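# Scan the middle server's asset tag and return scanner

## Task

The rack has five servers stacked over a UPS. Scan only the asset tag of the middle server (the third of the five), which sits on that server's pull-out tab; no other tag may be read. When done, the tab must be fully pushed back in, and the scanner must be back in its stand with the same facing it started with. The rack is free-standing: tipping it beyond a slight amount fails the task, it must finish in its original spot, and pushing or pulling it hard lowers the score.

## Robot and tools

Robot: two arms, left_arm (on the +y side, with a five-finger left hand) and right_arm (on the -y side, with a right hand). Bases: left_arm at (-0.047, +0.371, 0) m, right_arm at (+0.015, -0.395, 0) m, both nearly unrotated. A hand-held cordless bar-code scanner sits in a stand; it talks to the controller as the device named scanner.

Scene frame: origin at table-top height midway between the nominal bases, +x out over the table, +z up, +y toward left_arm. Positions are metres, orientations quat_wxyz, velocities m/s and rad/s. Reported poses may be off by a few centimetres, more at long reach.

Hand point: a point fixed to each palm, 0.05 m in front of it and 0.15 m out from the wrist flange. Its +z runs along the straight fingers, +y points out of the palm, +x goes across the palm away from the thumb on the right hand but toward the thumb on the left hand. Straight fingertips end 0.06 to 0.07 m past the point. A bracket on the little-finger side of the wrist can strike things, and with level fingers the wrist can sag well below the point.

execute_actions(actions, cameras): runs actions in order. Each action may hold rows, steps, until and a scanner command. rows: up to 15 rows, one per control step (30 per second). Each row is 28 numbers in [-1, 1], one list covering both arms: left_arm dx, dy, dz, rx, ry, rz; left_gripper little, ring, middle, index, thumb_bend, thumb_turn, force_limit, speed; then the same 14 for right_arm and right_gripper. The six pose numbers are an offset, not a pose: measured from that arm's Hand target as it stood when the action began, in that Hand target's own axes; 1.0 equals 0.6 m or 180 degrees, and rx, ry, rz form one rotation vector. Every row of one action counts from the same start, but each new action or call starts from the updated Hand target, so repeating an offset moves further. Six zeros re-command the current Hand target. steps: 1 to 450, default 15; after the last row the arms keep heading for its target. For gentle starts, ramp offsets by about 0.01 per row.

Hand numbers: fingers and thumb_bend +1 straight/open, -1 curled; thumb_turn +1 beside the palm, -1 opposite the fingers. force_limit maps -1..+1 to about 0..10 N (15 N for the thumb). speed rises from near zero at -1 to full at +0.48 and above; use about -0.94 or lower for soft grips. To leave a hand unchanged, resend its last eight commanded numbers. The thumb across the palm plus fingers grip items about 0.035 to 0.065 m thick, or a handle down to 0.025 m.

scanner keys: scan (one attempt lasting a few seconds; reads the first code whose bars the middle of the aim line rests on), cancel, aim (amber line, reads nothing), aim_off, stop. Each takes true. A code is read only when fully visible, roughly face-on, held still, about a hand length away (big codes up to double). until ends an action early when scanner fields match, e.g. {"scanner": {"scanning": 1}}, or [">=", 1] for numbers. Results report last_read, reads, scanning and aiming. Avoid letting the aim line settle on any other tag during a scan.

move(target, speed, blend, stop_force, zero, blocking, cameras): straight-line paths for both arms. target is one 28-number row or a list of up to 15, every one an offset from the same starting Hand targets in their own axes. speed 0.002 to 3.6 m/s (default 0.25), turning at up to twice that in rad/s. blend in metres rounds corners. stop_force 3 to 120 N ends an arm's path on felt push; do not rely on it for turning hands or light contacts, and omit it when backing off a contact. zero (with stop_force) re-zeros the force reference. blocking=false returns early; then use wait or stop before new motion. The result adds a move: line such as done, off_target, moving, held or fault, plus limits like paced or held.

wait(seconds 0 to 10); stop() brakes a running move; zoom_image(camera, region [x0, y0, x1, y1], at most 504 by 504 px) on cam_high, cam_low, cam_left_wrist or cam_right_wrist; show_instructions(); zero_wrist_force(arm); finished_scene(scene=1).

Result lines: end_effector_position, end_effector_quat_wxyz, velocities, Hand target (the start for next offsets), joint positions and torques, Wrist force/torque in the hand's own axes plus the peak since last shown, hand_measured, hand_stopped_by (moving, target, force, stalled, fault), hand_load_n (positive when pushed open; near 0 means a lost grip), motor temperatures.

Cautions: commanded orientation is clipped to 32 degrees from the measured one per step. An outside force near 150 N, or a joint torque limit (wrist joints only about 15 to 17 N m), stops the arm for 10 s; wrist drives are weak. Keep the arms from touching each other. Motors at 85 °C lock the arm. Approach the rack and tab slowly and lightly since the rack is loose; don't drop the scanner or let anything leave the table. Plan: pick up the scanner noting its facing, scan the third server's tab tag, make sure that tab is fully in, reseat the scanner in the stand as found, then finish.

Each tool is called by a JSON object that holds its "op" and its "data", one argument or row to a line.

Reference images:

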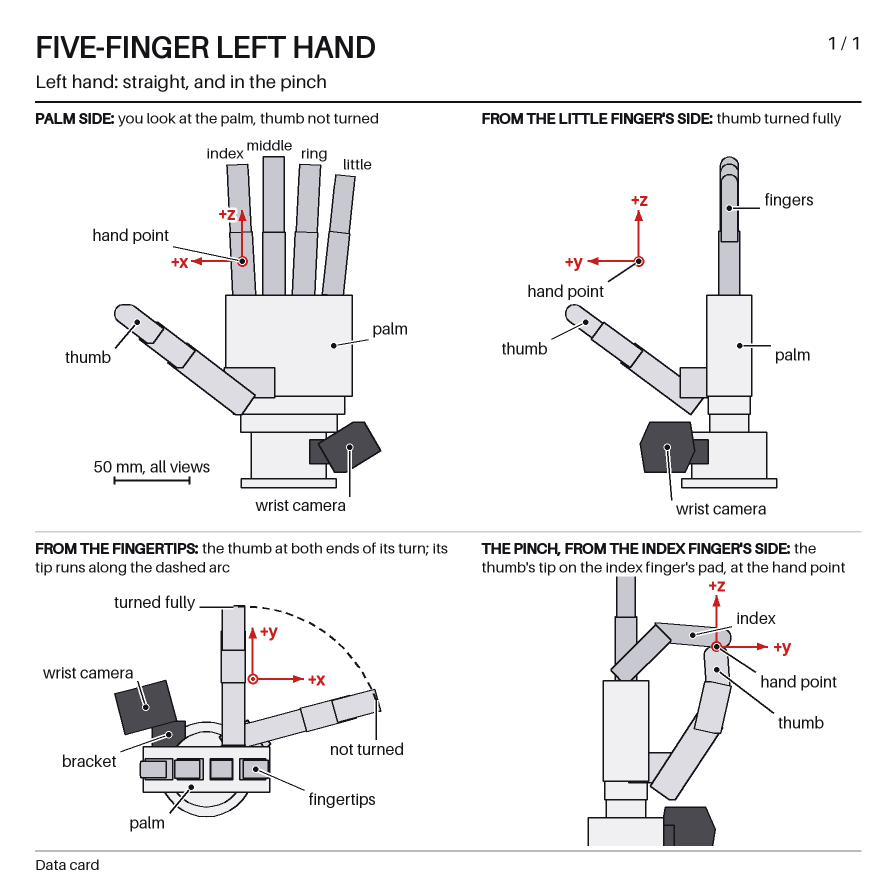

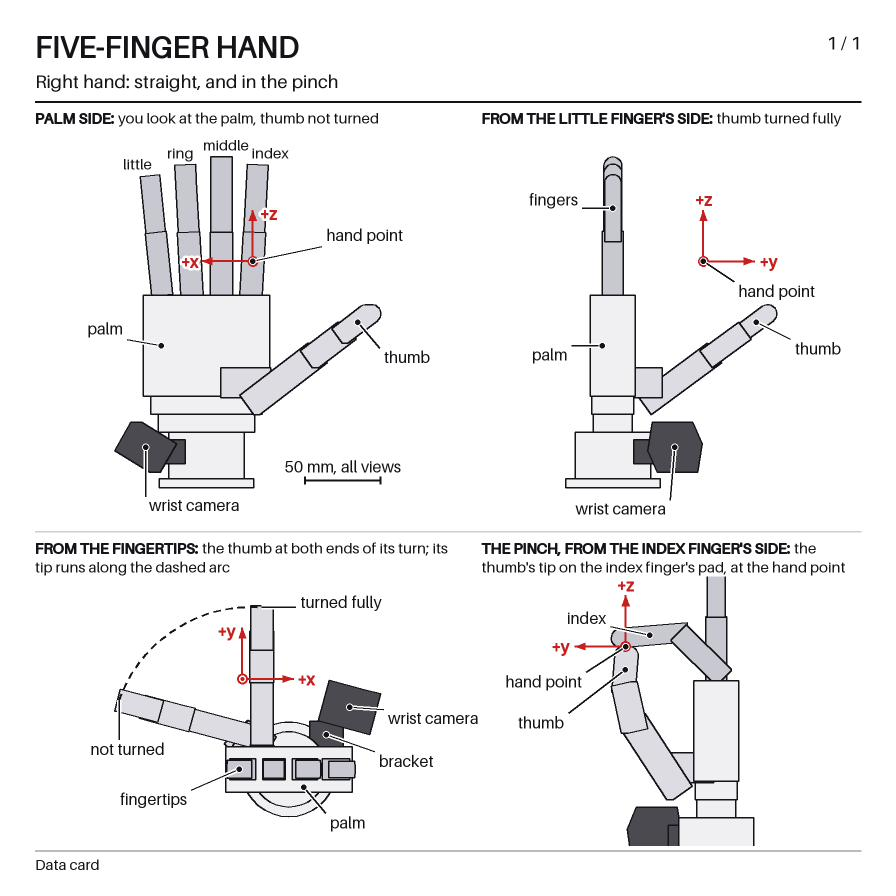

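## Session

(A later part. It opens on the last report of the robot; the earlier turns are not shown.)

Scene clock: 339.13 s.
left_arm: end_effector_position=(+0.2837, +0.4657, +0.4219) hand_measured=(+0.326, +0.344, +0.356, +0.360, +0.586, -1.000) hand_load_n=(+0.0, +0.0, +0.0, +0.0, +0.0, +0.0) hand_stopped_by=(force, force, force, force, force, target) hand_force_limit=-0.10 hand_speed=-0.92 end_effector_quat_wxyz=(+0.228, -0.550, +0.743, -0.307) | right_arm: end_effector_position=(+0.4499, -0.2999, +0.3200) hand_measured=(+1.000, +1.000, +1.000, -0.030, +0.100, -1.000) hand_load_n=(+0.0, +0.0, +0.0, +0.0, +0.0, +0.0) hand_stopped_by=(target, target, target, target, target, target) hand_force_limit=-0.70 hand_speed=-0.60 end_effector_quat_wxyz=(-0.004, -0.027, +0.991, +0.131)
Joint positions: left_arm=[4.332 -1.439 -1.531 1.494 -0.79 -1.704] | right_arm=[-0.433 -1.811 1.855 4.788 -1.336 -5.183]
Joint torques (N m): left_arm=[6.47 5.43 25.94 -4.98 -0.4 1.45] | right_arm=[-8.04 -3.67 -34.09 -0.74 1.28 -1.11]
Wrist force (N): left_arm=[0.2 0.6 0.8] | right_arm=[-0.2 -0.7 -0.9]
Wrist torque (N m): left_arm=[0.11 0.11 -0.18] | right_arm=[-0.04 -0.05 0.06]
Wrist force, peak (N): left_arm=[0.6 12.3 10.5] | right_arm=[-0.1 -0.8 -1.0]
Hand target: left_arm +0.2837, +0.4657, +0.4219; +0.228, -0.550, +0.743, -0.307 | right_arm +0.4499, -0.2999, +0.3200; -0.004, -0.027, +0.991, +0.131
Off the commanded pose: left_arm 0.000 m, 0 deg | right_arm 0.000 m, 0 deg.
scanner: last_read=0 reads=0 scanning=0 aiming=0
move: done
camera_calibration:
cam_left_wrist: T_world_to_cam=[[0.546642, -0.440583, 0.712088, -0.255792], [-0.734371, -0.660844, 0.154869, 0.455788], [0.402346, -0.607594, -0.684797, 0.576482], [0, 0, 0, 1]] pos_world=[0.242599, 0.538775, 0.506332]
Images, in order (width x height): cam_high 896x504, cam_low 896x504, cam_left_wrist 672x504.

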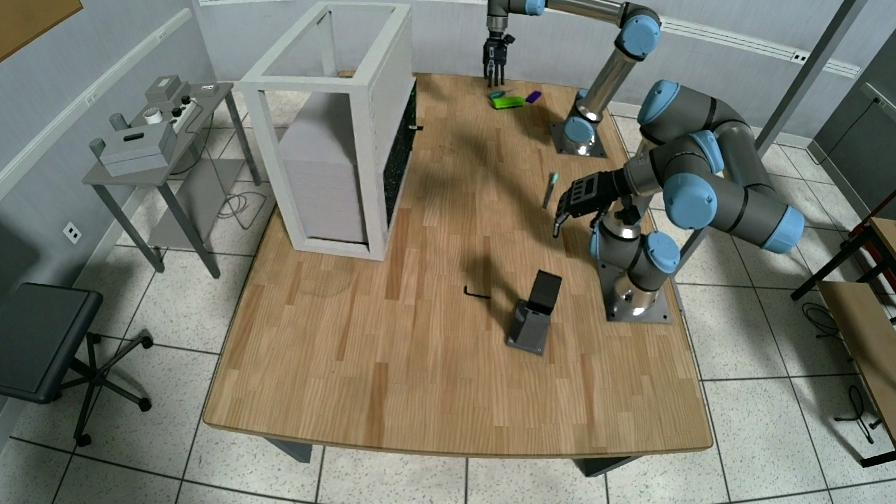

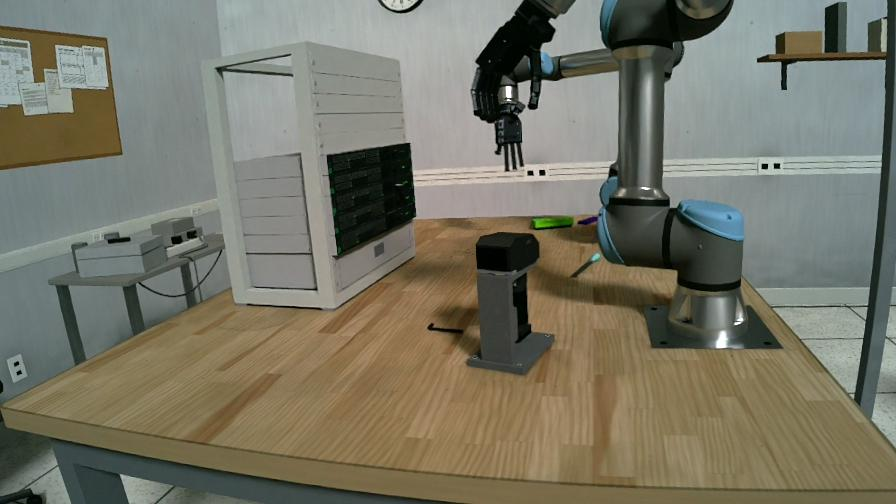

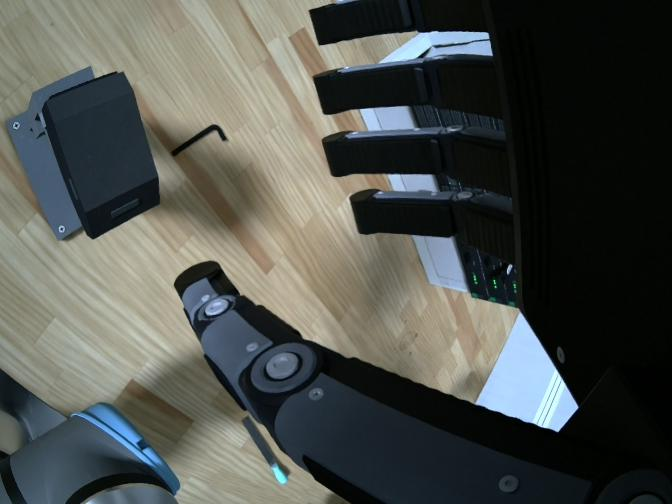

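{"op": "move", "data": {
  "target": [-0.0252,0.1410,0.1463,0,0.01375,0.01375,0.6,0.6,0.6,0.6,1,-1,-0.1,0.0,0,0,0,0,0,0,1,1,1,-0.03,0.1,-1,-0.7,-0.6],
  "speed": 0.15,
  "cameras": ["cam_left_wrist"]
}}

Scene clock: 360.60 s.
left_arm: end_effector_position=(+0.2903, +0.4796, +0.3001) hand_measured=(+0.600, +0.600, +0.600, +0.600, +1.000, -1.000) hand_load_n=(-0.5, +0.0, +0.0, +0.0, +0.0, +0.0) hand_stopped_by=(target, target, target, target, target, target) hand_force_limit=-0.10 hand_speed=0.00 end_effector_quat_wxyz=(+0.219, -0.527, +0.759, -0.314) | right_arm: end_effector_position=(+0.4499, -0.2999, +0.3200) hand_measured=(+1.000, +1.000, +1.000, -0.030, +0.100, -1.000) hand_load_n=(+0.0, +0.0, +0.0, +0.0, +0.0, +0.0) hand_stopped_by=(target, target, target, target, target, target) hand_force_limit=-0.70 hand_speed=-0.60 end_effector_quat_wxyz=(-0.004, -0.027, +0.991, +0.131)
Joint positions: left_arm=[4.323 -1.497 -1.805 1.773 -0.786 -1.629] | right_arm=[-0.433 -1.811 1.855 4.788 -1.336 -5.183]
Joint torques (N m): left_arm=[-5.98 7.62 9.78 0.19 2.54 -1.96] | right_arm=[-7.47 -4.46 -33.62 -0.7 1 -0.69]
Wrist force (N): left_arm=[0.5 0.6 1.0] | right_arm=[0.1 -0.5 -0.8]
Wrist torque (N m): left_arm=[0.08 0.03 -0.16] | right_arm=[-0.04 -0.10 0.08]
Wrist force, peak (N): left_arm=[0.3 1.3 1.6] | right_arm=[0.0 -0.7 -1.2]
Hand target: left_arm +0.2903, +0.4796, +0.3000; +0.219, -0.527, +0.759, -0.314 | right_arm +0.4499, -0.2999, +0.3200; -0.004, -0.027, +0.991, +0.131
Off the commanded pose: left_arm 0.000 m, 0 deg | right_arm 0.000 m, 0 deg.
scanner: last_read=0 reads=0 scanning=0 aiming=0
move: done
camera_calibration:
cam_left_wrist: T_world_to_cam=[[0.518659, -0.473323, 0.71201, -0.142705], [-0.773445, -0.614671, 0.154795, 0.477923], [0.364384, -0.630987, -0.684894, 0.521255], [0, 0, 0, 1]] pos_world=[0.253725, 0.555125, 0.384632]
Images, in order (width x height): cam_left_wrist 672x504.

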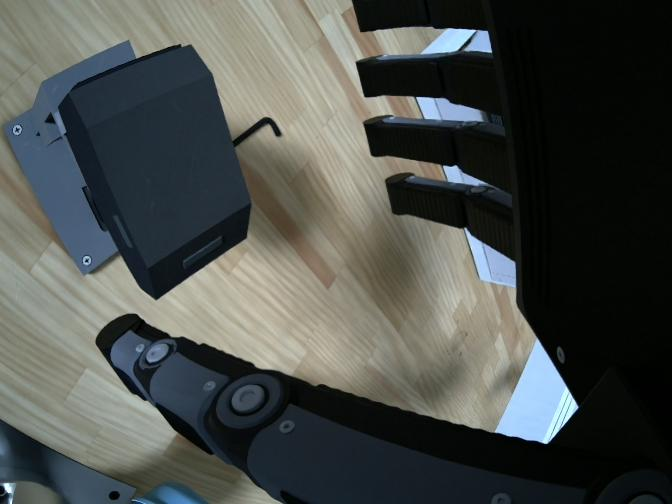

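{"op": "zoom_image", "data": {
  "camera": "cam_left_wrist",
  "region": [40, 30, 270, 310]
}}

Scaled by 1.800 from the camera's 672x504 image, which has a finer 960x720 frame.

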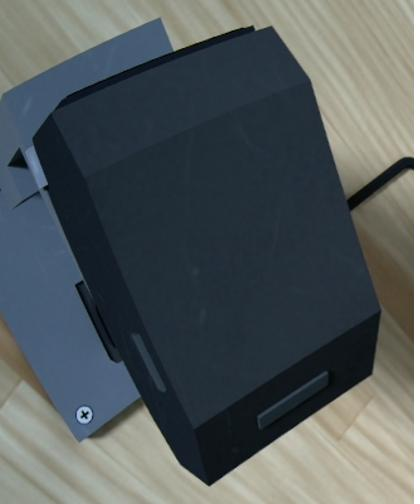

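{"op": "move", "data": {
  "target": [0,0.1273,0.1273,0,0,0,0.6,0.6,0.6,0.6,1,-1,-0.1,0.0,0,0,0,0,0,0,1,1,1,-0.03,0.1,-1,-0.7,-0.6],
  "speed": 0.07,
  "stop_force": 8,
  "cameras": ["cam_left_wrist", "cam_low"]
}}

Scene clock: 366.23 s.
left_arm: end_effector_position=(+0.2903, +0.4797, +0.1920) hand_measured=(+0.600, +0.600, +0.600, +0.600, +1.000, -1.000) hand_load_n=(+0.0, +0.0, +0.0, +0.0, +0.0, +0.0) hand_stopped_by=(target, target, target, target, target, target) hand_force_limit=-0.10 hand_speed=0.00 end_effector_quat_wxyz=(+0.219, -0.527, +0.759, -0.314) | right_arm: end_effector_position=(+0.4499, -0.2999, +0.3200) hand_measured=(+1.000, +1.000, +1.000, -0.030, +0.100, -1.000) hand_load_n=(+0.0, +0.0, +0.0, +0.0, +0.0, +0.0) hand_stopped_by=(target, target, target, target, target, target) hand_force_limit=-0.70 hand_speed=-0.60 end_effector_quat_wxyz=(-0.004, -0.027, +0.991, +0.131)
Joint positions: left_arm=[4.323 -1.578 -2.016 2.066 -0.786 -1.63] | right_arm=[-0.433 -1.811 1.855 4.788 -1.336 -5.183]
Joint torques (N m): left_arm=[-6.85 9.1 6.62 0.47 2.46 -1.87] | right_arm=[-7.03 -3.65 -33.13 -0.88 1.25 -0.96]
Wrist force (N): left_arm=[0.1 0.4 0.6] | right_arm=[-0.1 -0.6 -0.7]
Wrist torque (N m): left_arm=[0.02 0.08 -0.20] | right_arm=[-0.05 -0.07 0.07]
Wrist force, peak (N): left_arm=[0.6 1.0 1.3] | right_arm=[-0.1 -0.9 -1.0]
Hand target: left_arm +0.2903, +0.4797, +0.1920; +0.219, -0.527, +0.759, -0.314 | right_arm +0.4499, -0.2999, +0.3200; -0.004, -0.027, +0.991, +0.131
Off the commanded pose: left_arm 0.000 m, 0 deg | right_arm 0.000 m, 0 deg.
scanner: last_read=0 reads=0 scanning=0 aiming=0
move: done
camera_calibration:
cam_left_wrist: T_world_to_cam=[[0.51881, -0.473203, 0.71198, -0.0657862], [-0.773344, -0.614763, 0.154935, 0.494705], [0.364383, -0.630988, -0.684894, 0.447282], [0, 0, 0, 1]] pos_world=[0.253726, 0.555226, 0.276532]
Images, in order (width x height): cam_low 896x504, cam_left_wrist 672x504.

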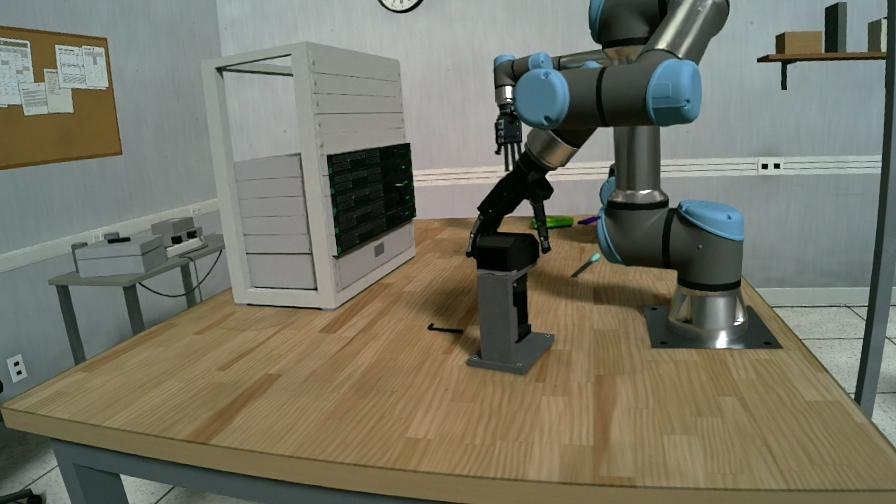

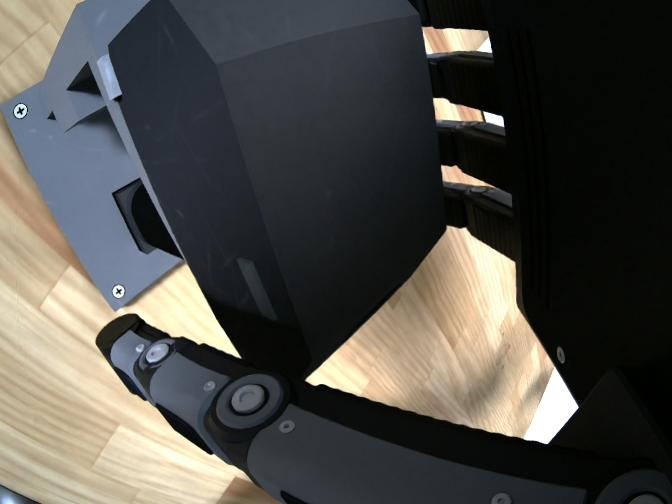

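{"op": "execute_actions", "data": {
  "actions": [
    {"rows":[[0,0,0,0,0,0,-0.2,-0.2,-0.2,-0.2,-0.3,-1,-0.75,-0.92,0,0,0,0,0,0,1,1,1,-0.03,0.1,-1,-0.7,-0.6]],"steps":120}
  ],
  "cameras": ["cam_left_wrist"]
}}

Scene clock: 371.57 s.
left_arm: end_effector_position=(+0.2903, +0.4797, +0.1920) hand_measured=(+0.324, +0.346, +0.354, +0.348, +0.616, -1.000) hand_load_n=(+2.0, +0.0, +0.5, +4.0, +2.5, +0.5) hand_stopped_by=(force, force, force, force, force, target) hand_force_limit=-0.75 hand_speed=-0.92 end_effector_quat_wxyz=(+0.219, -0.527, +0.759, -0.314) | right_arm: end_effector_position=(+0.4499, -0.2999, +0.3200) hand_measured=(+1.000, +1.000, +1.000, -0.030, +0.100, -1.000) hand_load_n=(+0.0, +0.0, +0.5, +0.0, +0.0, +0.0) hand_stopped_by=(target, target, target, target, target, target) hand_force_limit=-0.70 hand_speed=-0.60 end_effector_quat_wxyz=(-0.004, -0.027, +0.991, +0.131)
Joint positions: left_arm=[4.323 -1.578 -2.016 2.066 -0.786 -1.63] | right_arm=[-0.433 -1.811 1.855 4.788 -1.336 -5.183]
Joint torques (N m): left_arm=[-4.01 10.81 11.23 -5.27 -0.85 -1.84] | right_arm=[-7.21 -4.25 -33.13 -0.83 1.19 -0.57]
Wrist force (N): left_arm=[-1.6 -2.5 2.9] | right_arm=[0.1 -0.5 -0.8]
Wrist torque (N m): left_arm=[0.04 0.08 -0.19] | right_arm=[-0.01 -0.09 0.08]
Wrist force, peak (N): left_arm=[-2.5 -5.2 3.8] | right_arm=[-0.2 -0.6 -1.2]
Hand target: left_arm +0.2903, +0.4797, +0.1920; +0.219, -0.527, +0.759, -0.314 | right_arm +0.4499, -0.2999, +0.3200; -0.004, -0.027, +0.991, +0.131
Off the commanded pose: left_arm 0.000 m, 0 deg | right_arm 0.000 m, 0 deg.
scanner: last_read=0 reads=0 scanning=0 aiming=0
camera_calibration:
cam_left_wrist: T_world_to_cam=[[0.518754, -0.473247, 0.711991, -0.0657506], [-0.773381, -0.614729, 0.154884, 0.49471], [0.364383, -0.630987, -0.684894, 0.447282], [0, 0, 0, 1]] pos_world=[0.253726, 0.555226, 0.276532]
Images, in order (width x height): cam_left_wrist 672x504.

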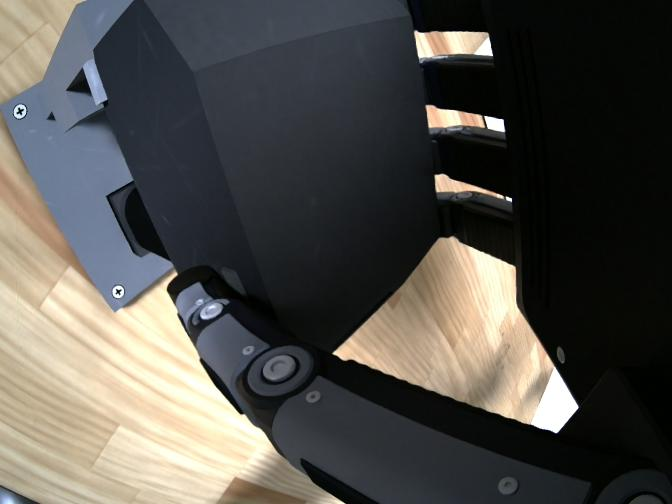

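{"op": "execute_actions", "data": {
  "actions": [
    {"rows":[[0,0,0,0,0,0,-0.3,-0.3,-0.3,-0.3,-0.3,-1,-0.3,-0.92,0,0,0,0,0,0,1,1,1,-0.03,0.1,-1,-0.7,-0.6]],"steps":40},
    {"rows":[[0,0,0,0,0,0,-0.3,-0.3,-0.3,-0.3,-0.4,-1,0.7,-0.94,0,0,0,0,0,0,1,1,1,-0.03,0.1,-1,-0.7,-0.6]],"steps":45}
  ],
  "cameras": ["cam_left_wrist"]
}}

Scene clock: 375.40 s.
left_arm: end_effector_position=(+0.2903, +0.4797, +0.1920) hand_measured=(+0.296, +0.326, +0.342, +0.348, +0.596, -1.000) hand_load_n=(+5.0, +4.0, +4.5, +3.5, +11.5, +6.5) hand_stopped_by=(force, force, force, force, force, target) hand_force_limit=0.70 hand_speed=-0.94 end_effector_quat_wxyz=(+0.219, -0.527, +0.759, -0.314) | right_arm: end_effector_position=(+0.4499, -0.2999, +0.3200) hand_measured=(+1.000, +1.000, +1.000, -0.030, +0.100, -1.000) hand_load_n=(+0.5, +0.0, -0.5, +0.0, +0.0, +0.0) hand_stopped_by=(target, target, target, target, target, target) hand_force_limit=-0.70 hand_speed=-0.60 end_effector_quat_wxyz=(-0.004, -0.027, +0.991, +0.131)
Joint positions: left_arm=[4.323 -1.578 -2.016 2.066 -0.786 -1.63] | right_arm=[-0.433 -1.811 1.855 4.788 -1.336 -5.183]
Joint torques (N m): left_arm=[-0.6 12.56 15.5 -5.42 -0.77 -1.83] | right_arm=[-6.23 -3.45 -33.73 -0.89 1.11 -0.68]
Wrist force (N): left_arm=[-1.8 -3.5 3.2] | right_arm=[0.0 -0.8 -1.1]
Wrist torque (N m): left_arm=[0.01 0.08 -0.18] | right_arm=[-0.06 -0.07 0.07]
Wrist force, peak (N): left_arm=[-2.9 -5.5 4.3] | right_arm=[0.0 -0.8 -1.1]
Hand target: left_arm +0.2903, +0.4797, +0.1920; +0.219, -0.527, +0.759, -0.314 | right_arm +0.4499, -0.2999, +0.3200; -0.004, -0.027, +0.991, +0.131
Off the commanded pose: left_arm 0.000 m, 0 deg | right_arm 0.000 m, 0 deg.
scanner: last_read=0 reads=0 scanning=0 aiming=0
camera_calibration:
cam_left_wrist: T_world_to_cam=[[0.51881, -0.473203, 0.71198, -0.0657862], [-0.773344, -0.614763, 0.154935, 0.494705], [0.364383, -0.630988, -0.684894, 0.447282], [0, 0, 0, 1]] pos_world=[0.253726, 0.555226, 0.276532]
Images, in order (width x height): cam_left_wrist 672x504.

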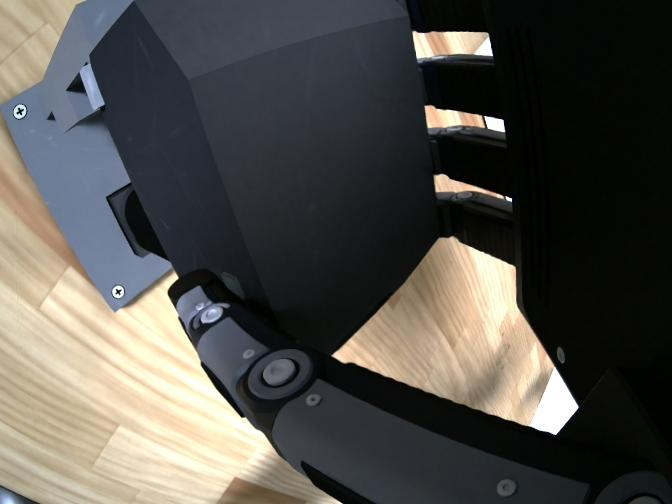

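{"op": "move", "data": {
  "target": [0,-0.0236,-0.0236,0,0,0,-0.3,-0.3,-0.3,-0.3,-0.4,-1,0.7,-0.94,0,0,0,0,0,0,1,1,1,-0.03,0.1,-1,-0.7,-0.6],
  "speed": 0.04,
  "cameras": ["cam_low", "cam_left_wrist"]
}}

{"op": "zoom_image", "data": {
  "camera": "cam_low",
  "region": [440, 190, 600, 390]
}}

Scene clock: 376.97 s.
left_arm: end_effector_position=(+0.2903, +0.4797, +0.2120) hand_measured=(+0.296, +0.326, +0.342, +0.348, +0.596, -1.000) hand_load_n=(+4.5, +3.5, +4.5, +3.0, +12.0, +7.5) hand_stopped_by=(force, force, force, force, force, target) hand_force_limit=0.70 hand_speed=-0.94 end_effector_quat_wxyz=(+0.219, -0.527, +0.759, -0.314) | right_arm: end_effector_position=(+0.4499, -0.2999, +0.3200) hand_measured=(+1.000, +1.000, +1.000, -0.030, +0.100, -1.000) hand_load_n=(+0.0, +0.0, +0.0, +0.0, +0.0, +0.0) hand_stopped_by=(target, target, target, target, target, target) hand_force_limit=-0.70 hand_speed=-0.60 end_effector_quat_wxyz=(-0.004, -0.027, +0.991, +0.131)
Joint positions: left_arm=[4.323 -1.557 -1.982 2.01 -0.786 -1.63] | right_arm=[-0.433 -1.811 1.855 4.788 -1.336 -5.183]
Joint torques (N m): left_arm=[5.47 21.32 25.91 -5.92 0.24 1.4] | right_arm=[-6.92 -3.31 -33.02 -0.96 1.16 -0.51]
Wrist force (N): left_arm=[-0.5 1.1 5.0] | right_arm=[-0.1 -0.6 -0.9]
Wrist torque (N m): left_arm=[0.26 0.12 -0.25] | right_arm=[-0.04 -0.07 0.07]
Wrist force, peak (N): left_arm=[-0.5 -0.4 6.8] | right_arm=[-0.1 -0.7 -1.2]
Hand target: left_arm +0.2903, +0.4797, +0.2121; +0.219, -0.527, +0.759, -0.314 | right_arm +0.4499, -0.2999, +0.3200; -0.004, -0.027, +0.991, +0.131
Off the commanded pose: left_arm 0.000 m, 0 deg | right_arm 0.000 m, 0 deg.
scanner: last_read=0 reads=0 scanning=0 aiming=0
move: done
camera_calibration:
cam_left_wrist: T_world_to_cam=[[0.518792, -0.473174, 0.712012, -0.0800943], [-0.773367, -0.614724, 0.154977, 0.491517], [0.36436, -0.631048, -0.684851, 0.460944], [0, 0, 0, 1]] pos_world=[0.253726, 0.555126, 0.296532]
Images, in order (width x height): cam_low 896x504, cam_left_wrist 672x504.

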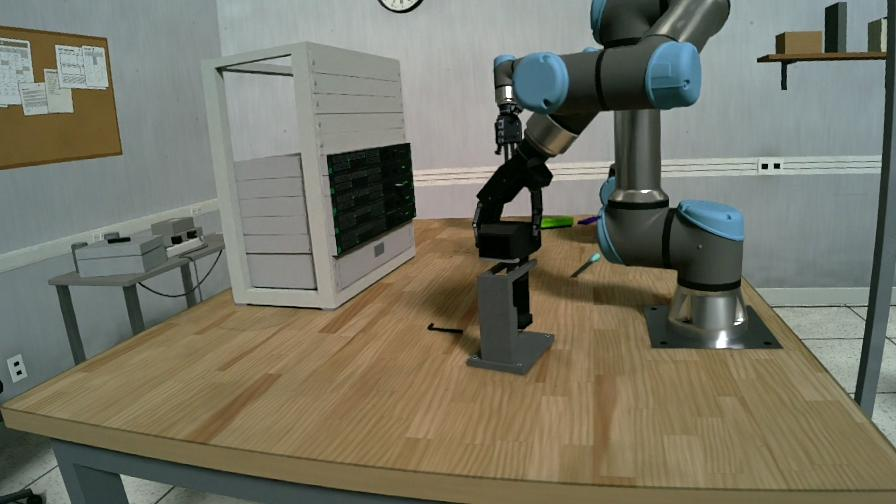

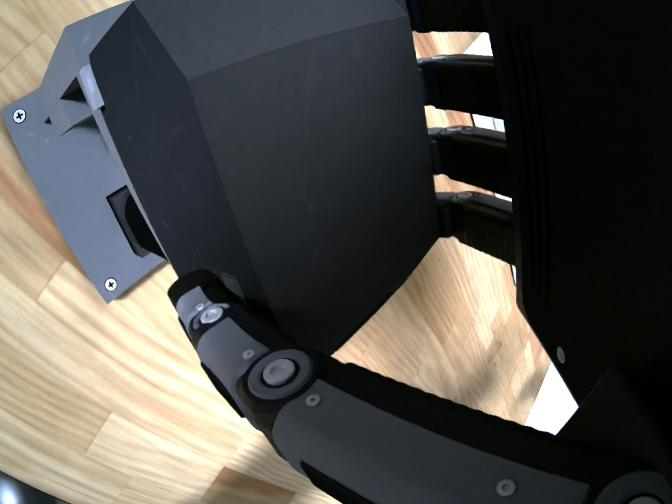

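Scaled by 2.520 from the camera's 896x504 image, which has a finer 1280x720 frame.

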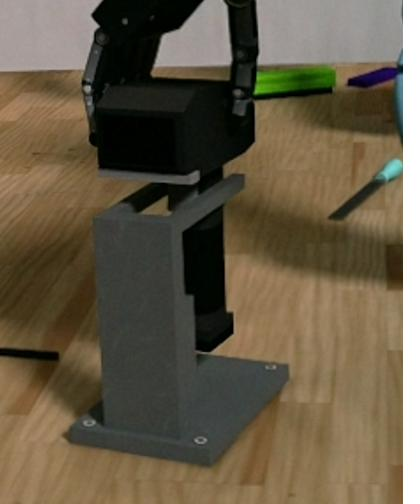

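{"op": "move", "data": {
  "target": [0.0130,-0.0053,0.0053,0,-0.01375,-0.01375,-0.3,-0.3,-0.3,-0.3,-0.4,-1,0.7,-0.94,0,0,0,0,0,0,1,1,1,-0.03,0.1,-1,-0.7,-0.6],
  "speed": 0.04,
  "cameras": ["cam_left_wrist"]
}}

Scene clock: 381.13 s.
left_arm: end_effector_position=(+0.2918, +0.4708, +0.2120) hand_measured=(+0.296, +0.326, +0.342, +0.348, +0.596, -1.000) hand_load_n=(+4.5, +3.5, +3.5, +2.0, +12.5, +6.0) hand_stopped_by=(force, force, force, force, force, target) hand_force_limit=0.70 hand_speed=-0.94 end_effector_quat_wxyz=(+0.228, -0.550, +0.743, -0.307) | right_arm: end_effector_position=(+0.4499, -0.2999, +0.3200) hand_measured=(+1.000, +1.000, +1.000, -0.030, +0.100, -1.000) hand_load_n=(+0.0, +0.0, +0.0, +0.0, +0.0, +0.0) hand_stopped_by=(target, target, target, target, target, target) hand_force_limit=-0.70 hand_speed=-0.60 end_effector_quat_wxyz=(-0.004, -0.027, +0.991, +0.131)
Joint positions: left_arm=[4.309 -1.515 -2.001 2.063 -0.792 -1.736] | right_arm=[-0.433 -1.811 1.855 4.788 -1.336 -5.183]
Joint torques (N m): left_arm=[-5.01 19.86 8.7 0.6 -0.12 -1.89] | right_arm=[-6.92 -4.14 -32.44 -0.9 1.31 -0.48]
Wrist force (N): left_arm=[-0.3 2.4 2.2] | right_arm=[-0.1 -0.5 -0.8]
Wrist torque (N m): left_arm=[0.08 0.14 -0.06] | right_arm=[-0.03 -0.06 0.06]
Wrist force, peak (N): left_arm=[-0.8 1.3 5.3] | right_arm=[-0.1 -0.7 -1.1]
Hand target: left_arm +0.2918, +0.4708, +0.2120; +0.228, -0.550, +0.743, -0.307 | right_arm +0.4499, -0.2999, +0.3200; -0.004, -0.027, +0.991, +0.131
Off the commanded pose: left_arm 0.000 m, 0 deg | right_arm 0.000 m, 0 deg.
scanner: last_read=0 reads=0 scanning=0 aiming=0
move: done
camera_calibration:
cam_left_wrist: T_world_to_cam=[[0.546573, -0.440655, 0.712096, -0.108479], [-0.734481, -0.660716, 0.154894, 0.497616], [0.402238, -0.607681, -0.684783, 0.432783], [0, 0, 0, 1]] pos_world=[0.250699, 0.543975, 0.296532]
Images, in order (width x height): cam_left_wrist 672x504.

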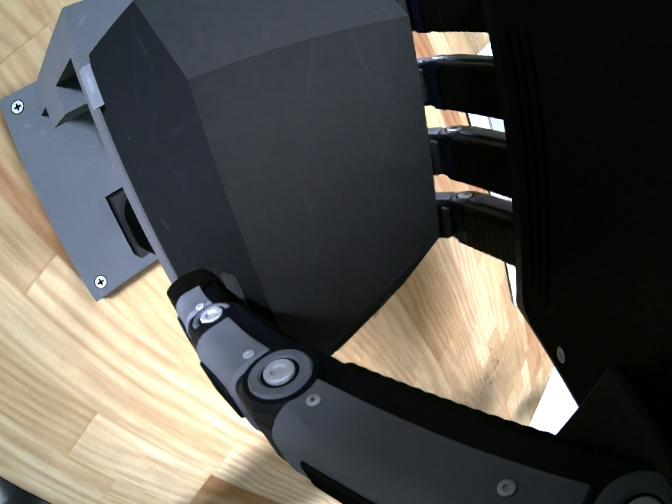

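{"op": "move", "data": {
  "target": [0,-0.0353,-0.0353,0,0,0,-0.3,-0.3,-0.3,-0.3,-0.4,-1,0.7,-0.94,0,0,0,0,0,0,1,1,1,-0.03,0.1,-1,-0.7,-0.6],
  "speed": 0.05,
  "cameras": ["cam_low"]
}}

{"op": "zoom_image", "data": {
  "camera": "cam_low",
  "region": [440, 170, 600, 370]
}}

Scene clock: 382.97 s.
left_arm: end_effector_position=(+0.2918, +0.4708, +0.2419) hand_measured=(+0.296, +0.326, +0.342, +0.348, +0.596, -1.000) hand_load_n=(+4.5, +3.5, +3.5, +2.0, +12.5, +6.5) hand_stopped_by=(force, force, force, force, force, target) hand_force_limit=0.70 hand_speed=-0.94 end_effector_quat_wxyz=(+0.228, -0.550, +0.743, -0.307) | right_arm: end_effector_position=(+0.4499, -0.2999, +0.3200) hand_measured=(+1.000, +1.000, +1.000, -0.030, +0.100, -1.000) hand_load_n=(+0.0, +0.0, +0.0, +0.0, +0.0, +0.0) hand_stopped_by=(target, target, target, target, target, target) hand_force_limit=-0.70 hand_speed=-0.60 end_effector_quat_wxyz=(-0.004, -0.027, +0.991, +0.131)
Joint positions: left_arm=[4.308 -1.49 -1.944 1.98 -0.792 -1.736] | right_arm=[-0.433 -1.811 1.855 4.788 -1.336 -5.183]
Joint torques (N m): left_arm=[6.78 19.46 26.66 -5.65 0 1.63] | right_arm=[-6.88 -3.66 -33.53 -0.98 1.16 -0.52]
Wrist force (N): left_arm=[0.2 2.5 2.5] | right_arm=[0.0 -0.8 -1.0]
Wrist torque (N m): left_arm=[0.11 0.08 -0.04] | right_arm=[-0.05 -0.08 0.07]
Wrist force, peak (N): left_arm=[-0.2 3.0 2.7] | right_arm=[-0.2 -0.7 -1.1]
Hand target: left_arm +0.2918, +0.4708, +0.2420; +0.228, -0.550, +0.743, -0.307 | right_arm +0.4499, -0.2999, +0.3200; -0.004, -0.027, +0.991, +0.131
Off the commanded pose: left_arm 0.000 m, 0 deg | right_arm 0.000 m, 0 deg.
scanner: last_read=0 reads=0 scanning=0 aiming=0
move: done
Images, in order (width x height): cam_low 896x504.

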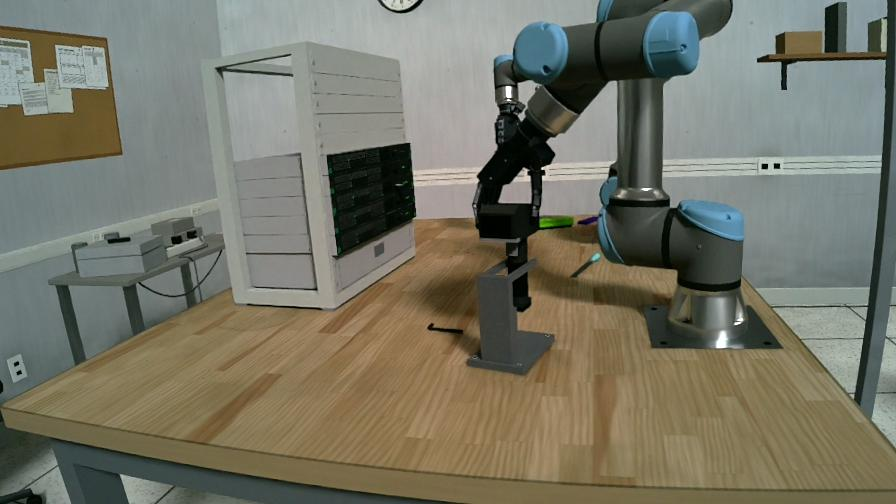

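Scaled by 2.520 from the camera's 896x504 image, which has a finer 1280x720 frame.

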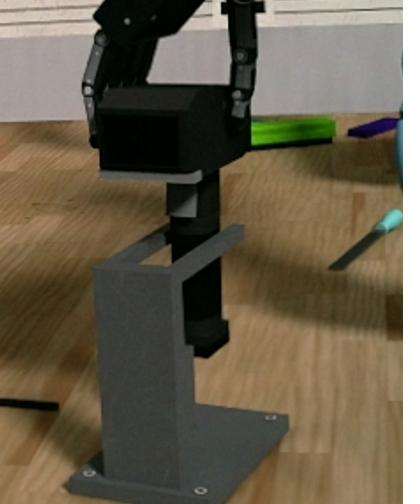

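{"op": "move", "data": {
  "target": [0.01,-0.1297,-0.1297,0,0,0,-0.3,-0.3,-0.3,-0.3,-0.4,-1,0.7,-0.94,0,0,0,0,0,0,1,1,1,-0.03,0.1,-1,-0.7,-0.6],
  "speed": 0.08,
  "stop_force": 6,
  "cameras": ["cam_low", "cam_left_wrist"]
}}

Scene clock: 386.20 s.
left_arm: end_effector_position=(+0.2900, +0.4650, +0.3520) hand_measured=(+0.296, +0.326, +0.342, +0.348, +0.596, -1.000) hand_load_n=(+4.5, +3.5, +3.5, +2.5, +12.5, +6.5) hand_stopped_by=(force, force, force, force, force, target) hand_force_limit=0.70 hand_speed=-0.94 end_effector_quat_wxyz=(+0.228, -0.550, +0.743, -0.307) | right_arm: end_effector_position=(+0.4499, -0.2999, +0.3200) hand_measured=(+1.000, +1.000, +1.000, -0.030, +0.100, -1.000) hand_load_n=(+0.0, +0.0, +0.0, +0.0, +0.0, +0.0) hand_stopped_by=(target, target, target, target, target, target) hand_force_limit=-0.70 hand_speed=-0.60 end_effector_quat_wxyz=(-0.004, -0.027, +0.991, +0.131)
Joint positions: left_arm=[4.305 -1.437 -1.705 1.692 -0.793 -1.74] | right_arm=[-0.433 -1.811 1.855 4.788 -1.336 -5.183]
Joint torques (N m): left_arm=[5.87 10.37 26.95 -5.47 -0.23 1.44] | right_arm=[-6.87 -3.85 -32.62 -1.12 1.28 -0.46]
Wrist force (N): left_arm=[0.4 2.3 2.1] | right_arm=[-0.2 -0.5 -1.0]
Wrist torque (N m): left_arm=[0.14 0.08 -0.04] | right_arm=[-0.02 -0.05 0.07]
Wrist force, peak (N): left_arm=[0.2 3.1 2.9] | right_arm=[0.0 -0.8 -1.1]
Hand target: left_arm +0.2900, +0.4650, +0.3520; +0.228, -0.550, +0.743, -0.307 | right_arm +0.4499, -0.2999, +0.3200; -0.004, -0.027, +0.991, +0.131
Off the commanded pose: left_arm 0.000 m, 0 deg | right_arm 0.000 m, 0 deg.
scanner: last_read=0 reads=0 scanning=0 aiming=0
move: done
camera_calibration:
cam_left_wrist: T_world_to_cam=[[0.546692, -0.44066, 0.712002, -0.209775], [-0.734394, -0.660809, 0.154909, 0.470732], [0.402235, -0.607577, -0.684877, 0.525777], [0, 0, 0, 1]] pos_world=[0.248899, 0.538075, 0.436532]
Images, in order (width x height): cam_low 896x504, cam_left_wrist 672x504.

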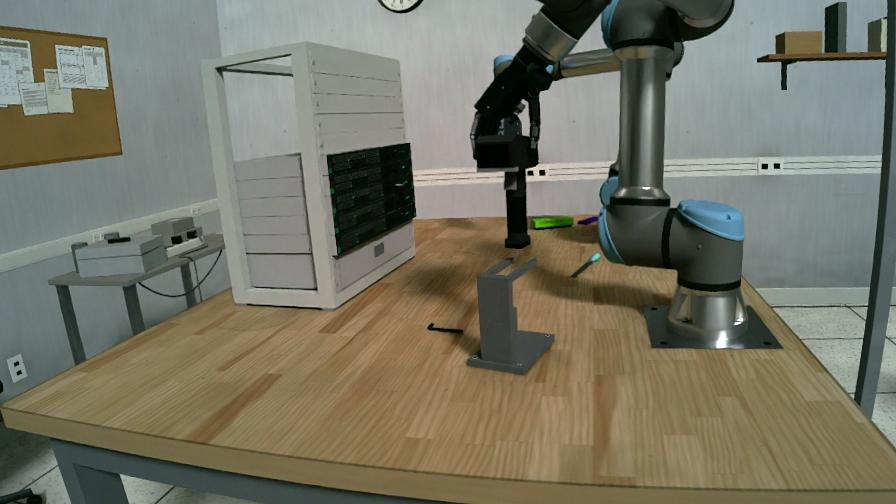

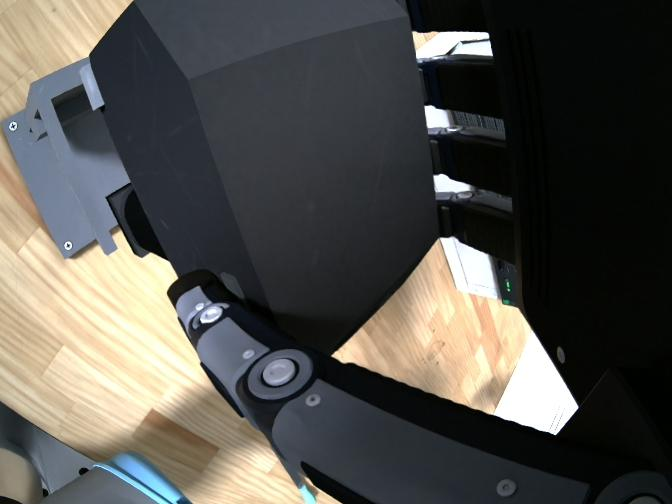

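{"op": "zoom_image", "data": {
  "camera": "cam_low",
  "region": [440, 90, 580, 290]
}}

Scaled by 2.520 from the camera's 896x504 image, which has a finer 1280x720 frame.

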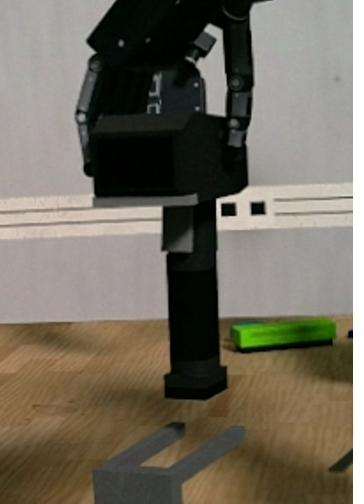

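{"op": "move", "data": {
  "target": [
    [0.0350,-0.1000,-0.0602,0,0,0,-0.3,-0.3,-0.3,-0.3,-0.4,-1,0.7,-0.94,0,0,0,0,0,0,1,1,1,-0.03,0.1,-1,-0.7,-0.6],
    [0.3271,-0.3698,0.0918,0.1375,0.1368,-0.1578,-0.3,-0.3,-0.3,-0.3,-0.4,-1,0.7,-0.94,0,0,0,0,0,0,1,1,1,-0.03,0.1,-1,-0.7,-0.6],
    [0.7075,-0.6065,0.3520,0.2750,0.2735,-0.3155,-0.3,-0.3,-0.3,-0.3,-0.4,-1,0.7,-0.94,0,0,0,0,0,0,1,1,1,-0.03,0.1,-1,-0.7,-0.6]
  ],
  "speed": [0.12,0.15,0.15],
  "blend": [0.03,0.04,0],
  "cameras": ["all"]
}}

Scene clock: 405.77 s.
left_arm: end_effector_position=(+0.5551, -0.0597, +0.4596) hand_measured=(+0.296, +0.326, +0.342, +0.348, +0.596, -1.000) hand_load_n=(+5.0, +2.5, +2.5, +2.0, +11.5, +5.0) hand_stopped_by=(force, force, force, force, force, target) hand_force_limit=0.70 hand_speed=-0.94 end_effector_quat_wxyz=(+0.049, +0.513, -0.249, +0.820) | right_arm: end_effector_position=(+0.4499, -0.2999, +0.3200) hand_measured=(+1.000, +1.000, +1.000, -0.030, +0.100, -1.000) hand_load_n=(+0.5, +0.0, +0.0, +0.0, +0.0, +0.0) hand_stopped_by=(target, target, target, target, target, target) hand_force_limit=-0.70 hand_speed=-0.60 end_effector_quat_wxyz=(-0.004, -0.027, +0.991, +0.131)
Joint positions: left_arm=[2.881 -1.753 -1.702 3.823 -1.345 -4.407] | right_arm=[-0.433 -1.811 1.855 4.788 -1.336 -5.183]
Joint torques (N m): left_arm=[-7.31 23.47 31.83 6.59 -1.6 -2.36] | right_arm=[-6.8 -3.98 -31.39 -1.1 1.08 -0.24]
Wrist force (N): left_arm=[-0.7 1.2 -0.7] | right_arm=[-0.2 -0.8 -0.9]
Wrist torque (N m): left_arm=[0.08 -0.31 0.14] | right_arm=[-0.07 -0.06 0.06]
Wrist force, peak (N): left_arm=[-0.5 4.5 0.2] | right_arm=[-0.1 -0.8 -1.1]
Hand target: left_arm +0.5552, -0.0598, +0.4596; +0.049, +0.512, -0.249, +0.820 | right_arm +0.4499, -0.2999, +0.3200; -0.004, -0.027, +0.991, +0.131
Off the commanded pose: left_arm 0.000 m, 0 deg | right_arm 0.000 m, 0 deg.
scanner: last_read=0 reads=0 scanning=0 aiming=0
move: done
camera_calibration:
cam_left_wrist: T_world_to_cam=[[0.165643, 0.814653, 0.555791, -0.304184], [-0.865709, -0.149816, 0.477601, 0.257184], [0.472345, -0.560264, 0.680436, -0.489538], [0, 0, 0, 1]] pos_world=[0.504263, 0.0120639, 0.379331]
cam_right_wrist: T_world_to_cam=[[-0.364405, 0.899168, 0.242295, 0.352072], [0.798059, 0.16745, 0.578846, -0.495948], [0.479908, 0.4043, -0.778608, 0.270445], [0, 0, 0, 1]] pos_world=[0.394304, -0.342866, 0.412343]

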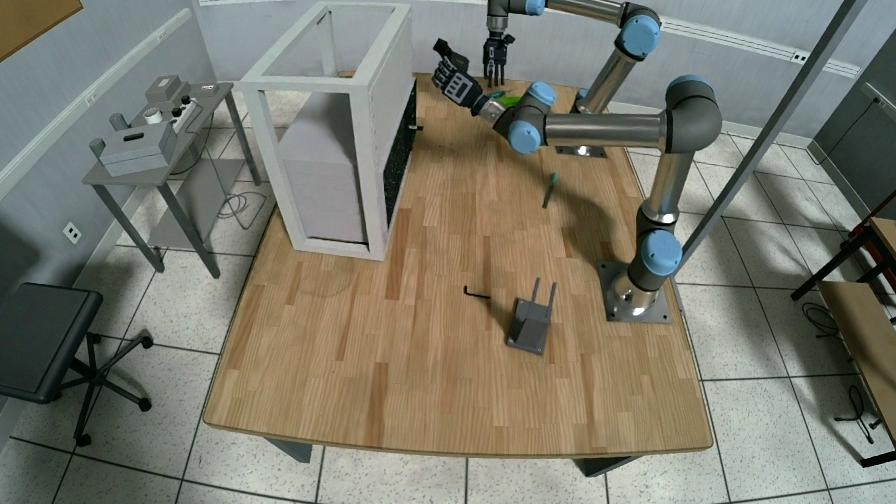

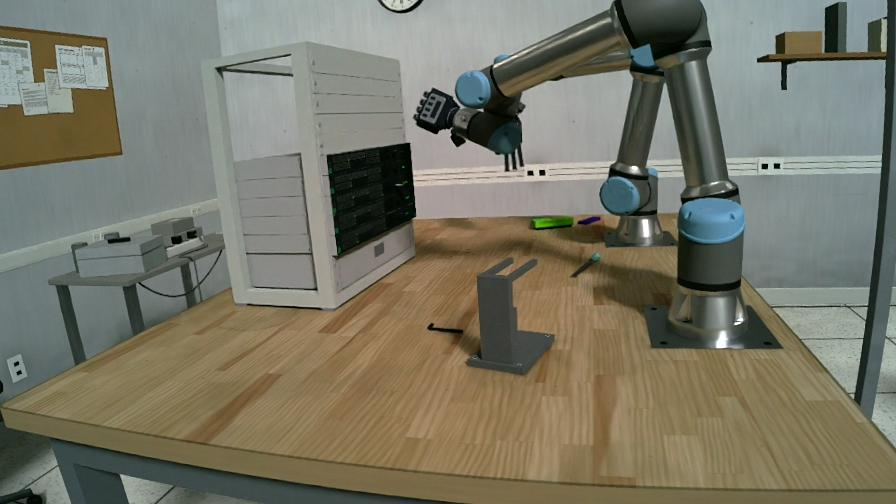

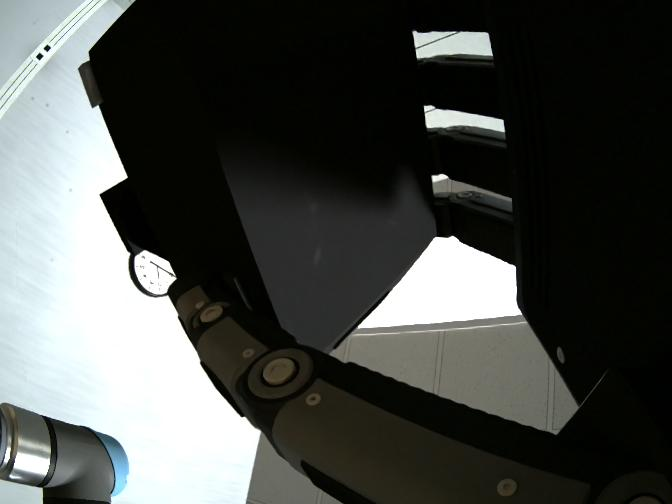

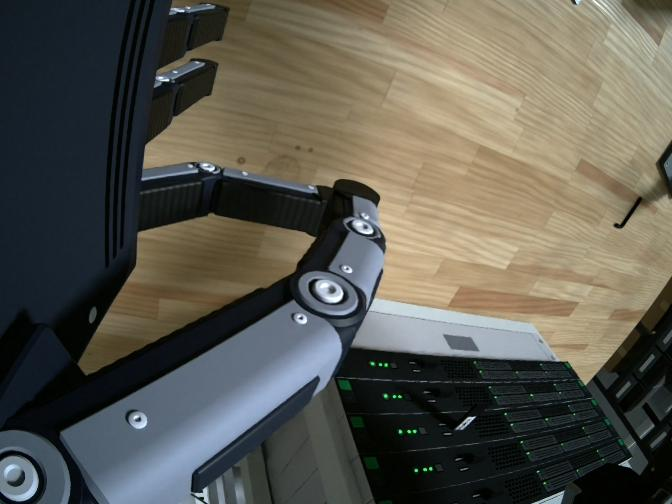

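{"op": "execute_actions", "data": {
  "actions": [
    {"scanner":{"aim":true},"steps":15}
  ],
  "cameras": ["cam_high", "cam_right_wrist"]
}}

{"op": "zoom_image", "data": {
  "camera": "cam_high",
  "region": [380, 60, 500, 180]
}}

{"op": "zoom_image", "data": {
  "camera": "cam_right_wrist",
  "region": [340, 290, 660, 504]
}}

Scene clock: 407.23 s.
left_arm: end_effector_position=(+0.5552, -0.0598, +0.4596) hand_measured=(+0.296, +0.326, +0.342, +0.348, +0.596, -1.000) hand_load_n=(+5.0, +2.5, +2.5, +1.5, +11.5, +5.0) hand_stopped_by=(force, force, force, force, force, target) hand_force_limit=0.70 hand_speed=-0.94 end_effector_quat_wxyz=(+0.049, +0.512, -0.249, +0.820) | right_arm: end_effector_position=(+0.4499, -0.2999, +0.3200) hand_measured=(+1.000, +1.000, +1.000, -0.030, +0.100, -1.000) hand_load_n=(+0.0, +0.0, +0.0, +0.0, +0.0, +0.0) hand_stopped_by=(target, target, target, target, target, target) hand_force_limit=-0.70 hand_speed=-0.60 end_effector_quat_wxyz=(-0.004, -0.027, +0.991, +0.131)
Joint positions: left_arm=[2.881 -1.753 -1.702 3.824 -1.345 -4.407] | right_arm=[-0.433 -1.811 1.855 4.788 -1.336 -5.183]
Joint torques (N m): left_arm=[-6.57 22.84 30.14 6.51 -1.76 -2.16] | right_arm=[-6.73 -2.88 -32.32 -1.02 1.05 -0.2]
Wrist force (N): left_arm=[-0.6 1.1 -0.8] | right_arm=[0.0 -0.5 -1.1]
Wrist torque (N m): left_arm=[0.06 -0.31 0.15] | right_arm=[0.00 -0.06 0.07]
Wrist force, peak (N): left_arm=[-0.9 1.3 -1.0] | right_arm=[-0.1 -0.9 -0.9]
Hand target: left_arm +0.5552, -0.0598, +0.4596; +0.049, +0.512, -0.249, +0.820 | right_arm +0.4499, -0.2999, +0.3200; -0.004, -0.027, +0.991, +0.131
Off the commanded pose: left_arm 0.000 m, 0 deg | right_arm 0.000 m, 0 deg.
scanner: last_read=0 reads=0 scanning=0 aiming=1
camera_calibration:
cam_right_wrist: T_world_to_cam=[[-0.364405, 0.899168, 0.242295, 0.352072], [0.798059, 0.16745, 0.578846, -0.495948], [0.479908, 0.4043, -0.778608, 0.270445], [0, 0, 0, 1]] pos_world=[0.394304, -0.342866, 0.412343]
Images, in order (width x height): cam_high 896x504, cam_right_wrist 672x504.

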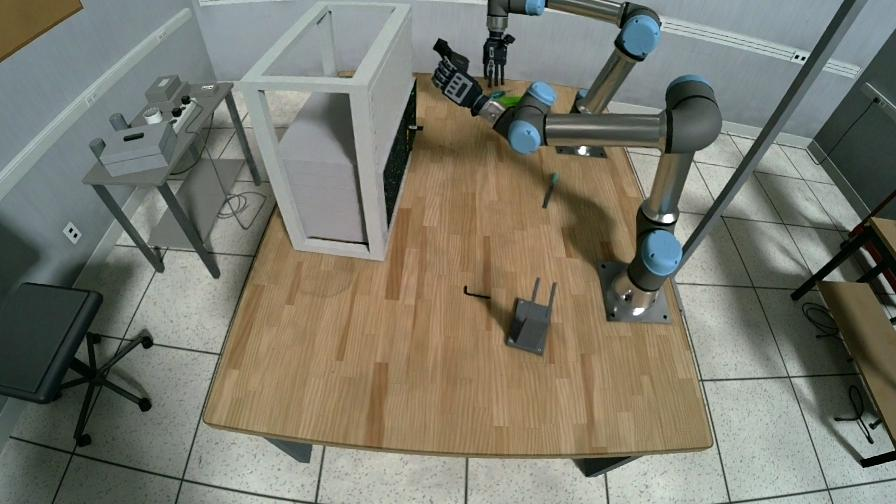

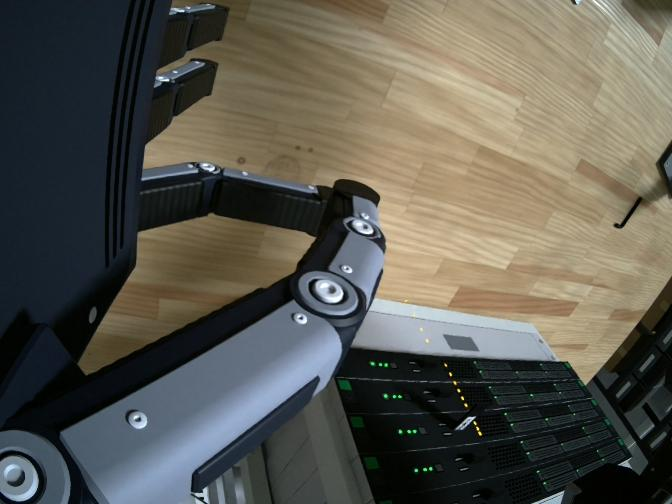

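Scaled by 4.200 from the camera's 896x504 image, which has a finer 1280x720 frame.

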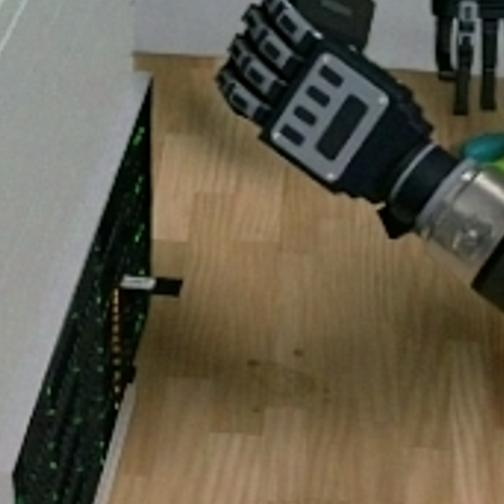

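Scaled by 1.575 from the camera's 672x504 image, which has a finer 960x720 frame.

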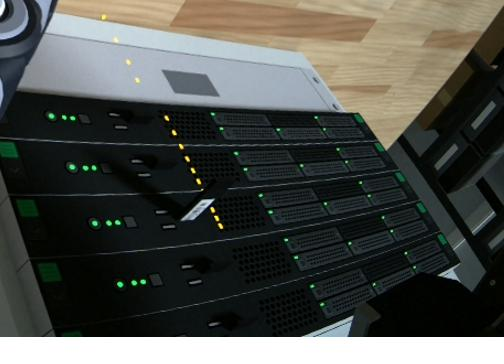

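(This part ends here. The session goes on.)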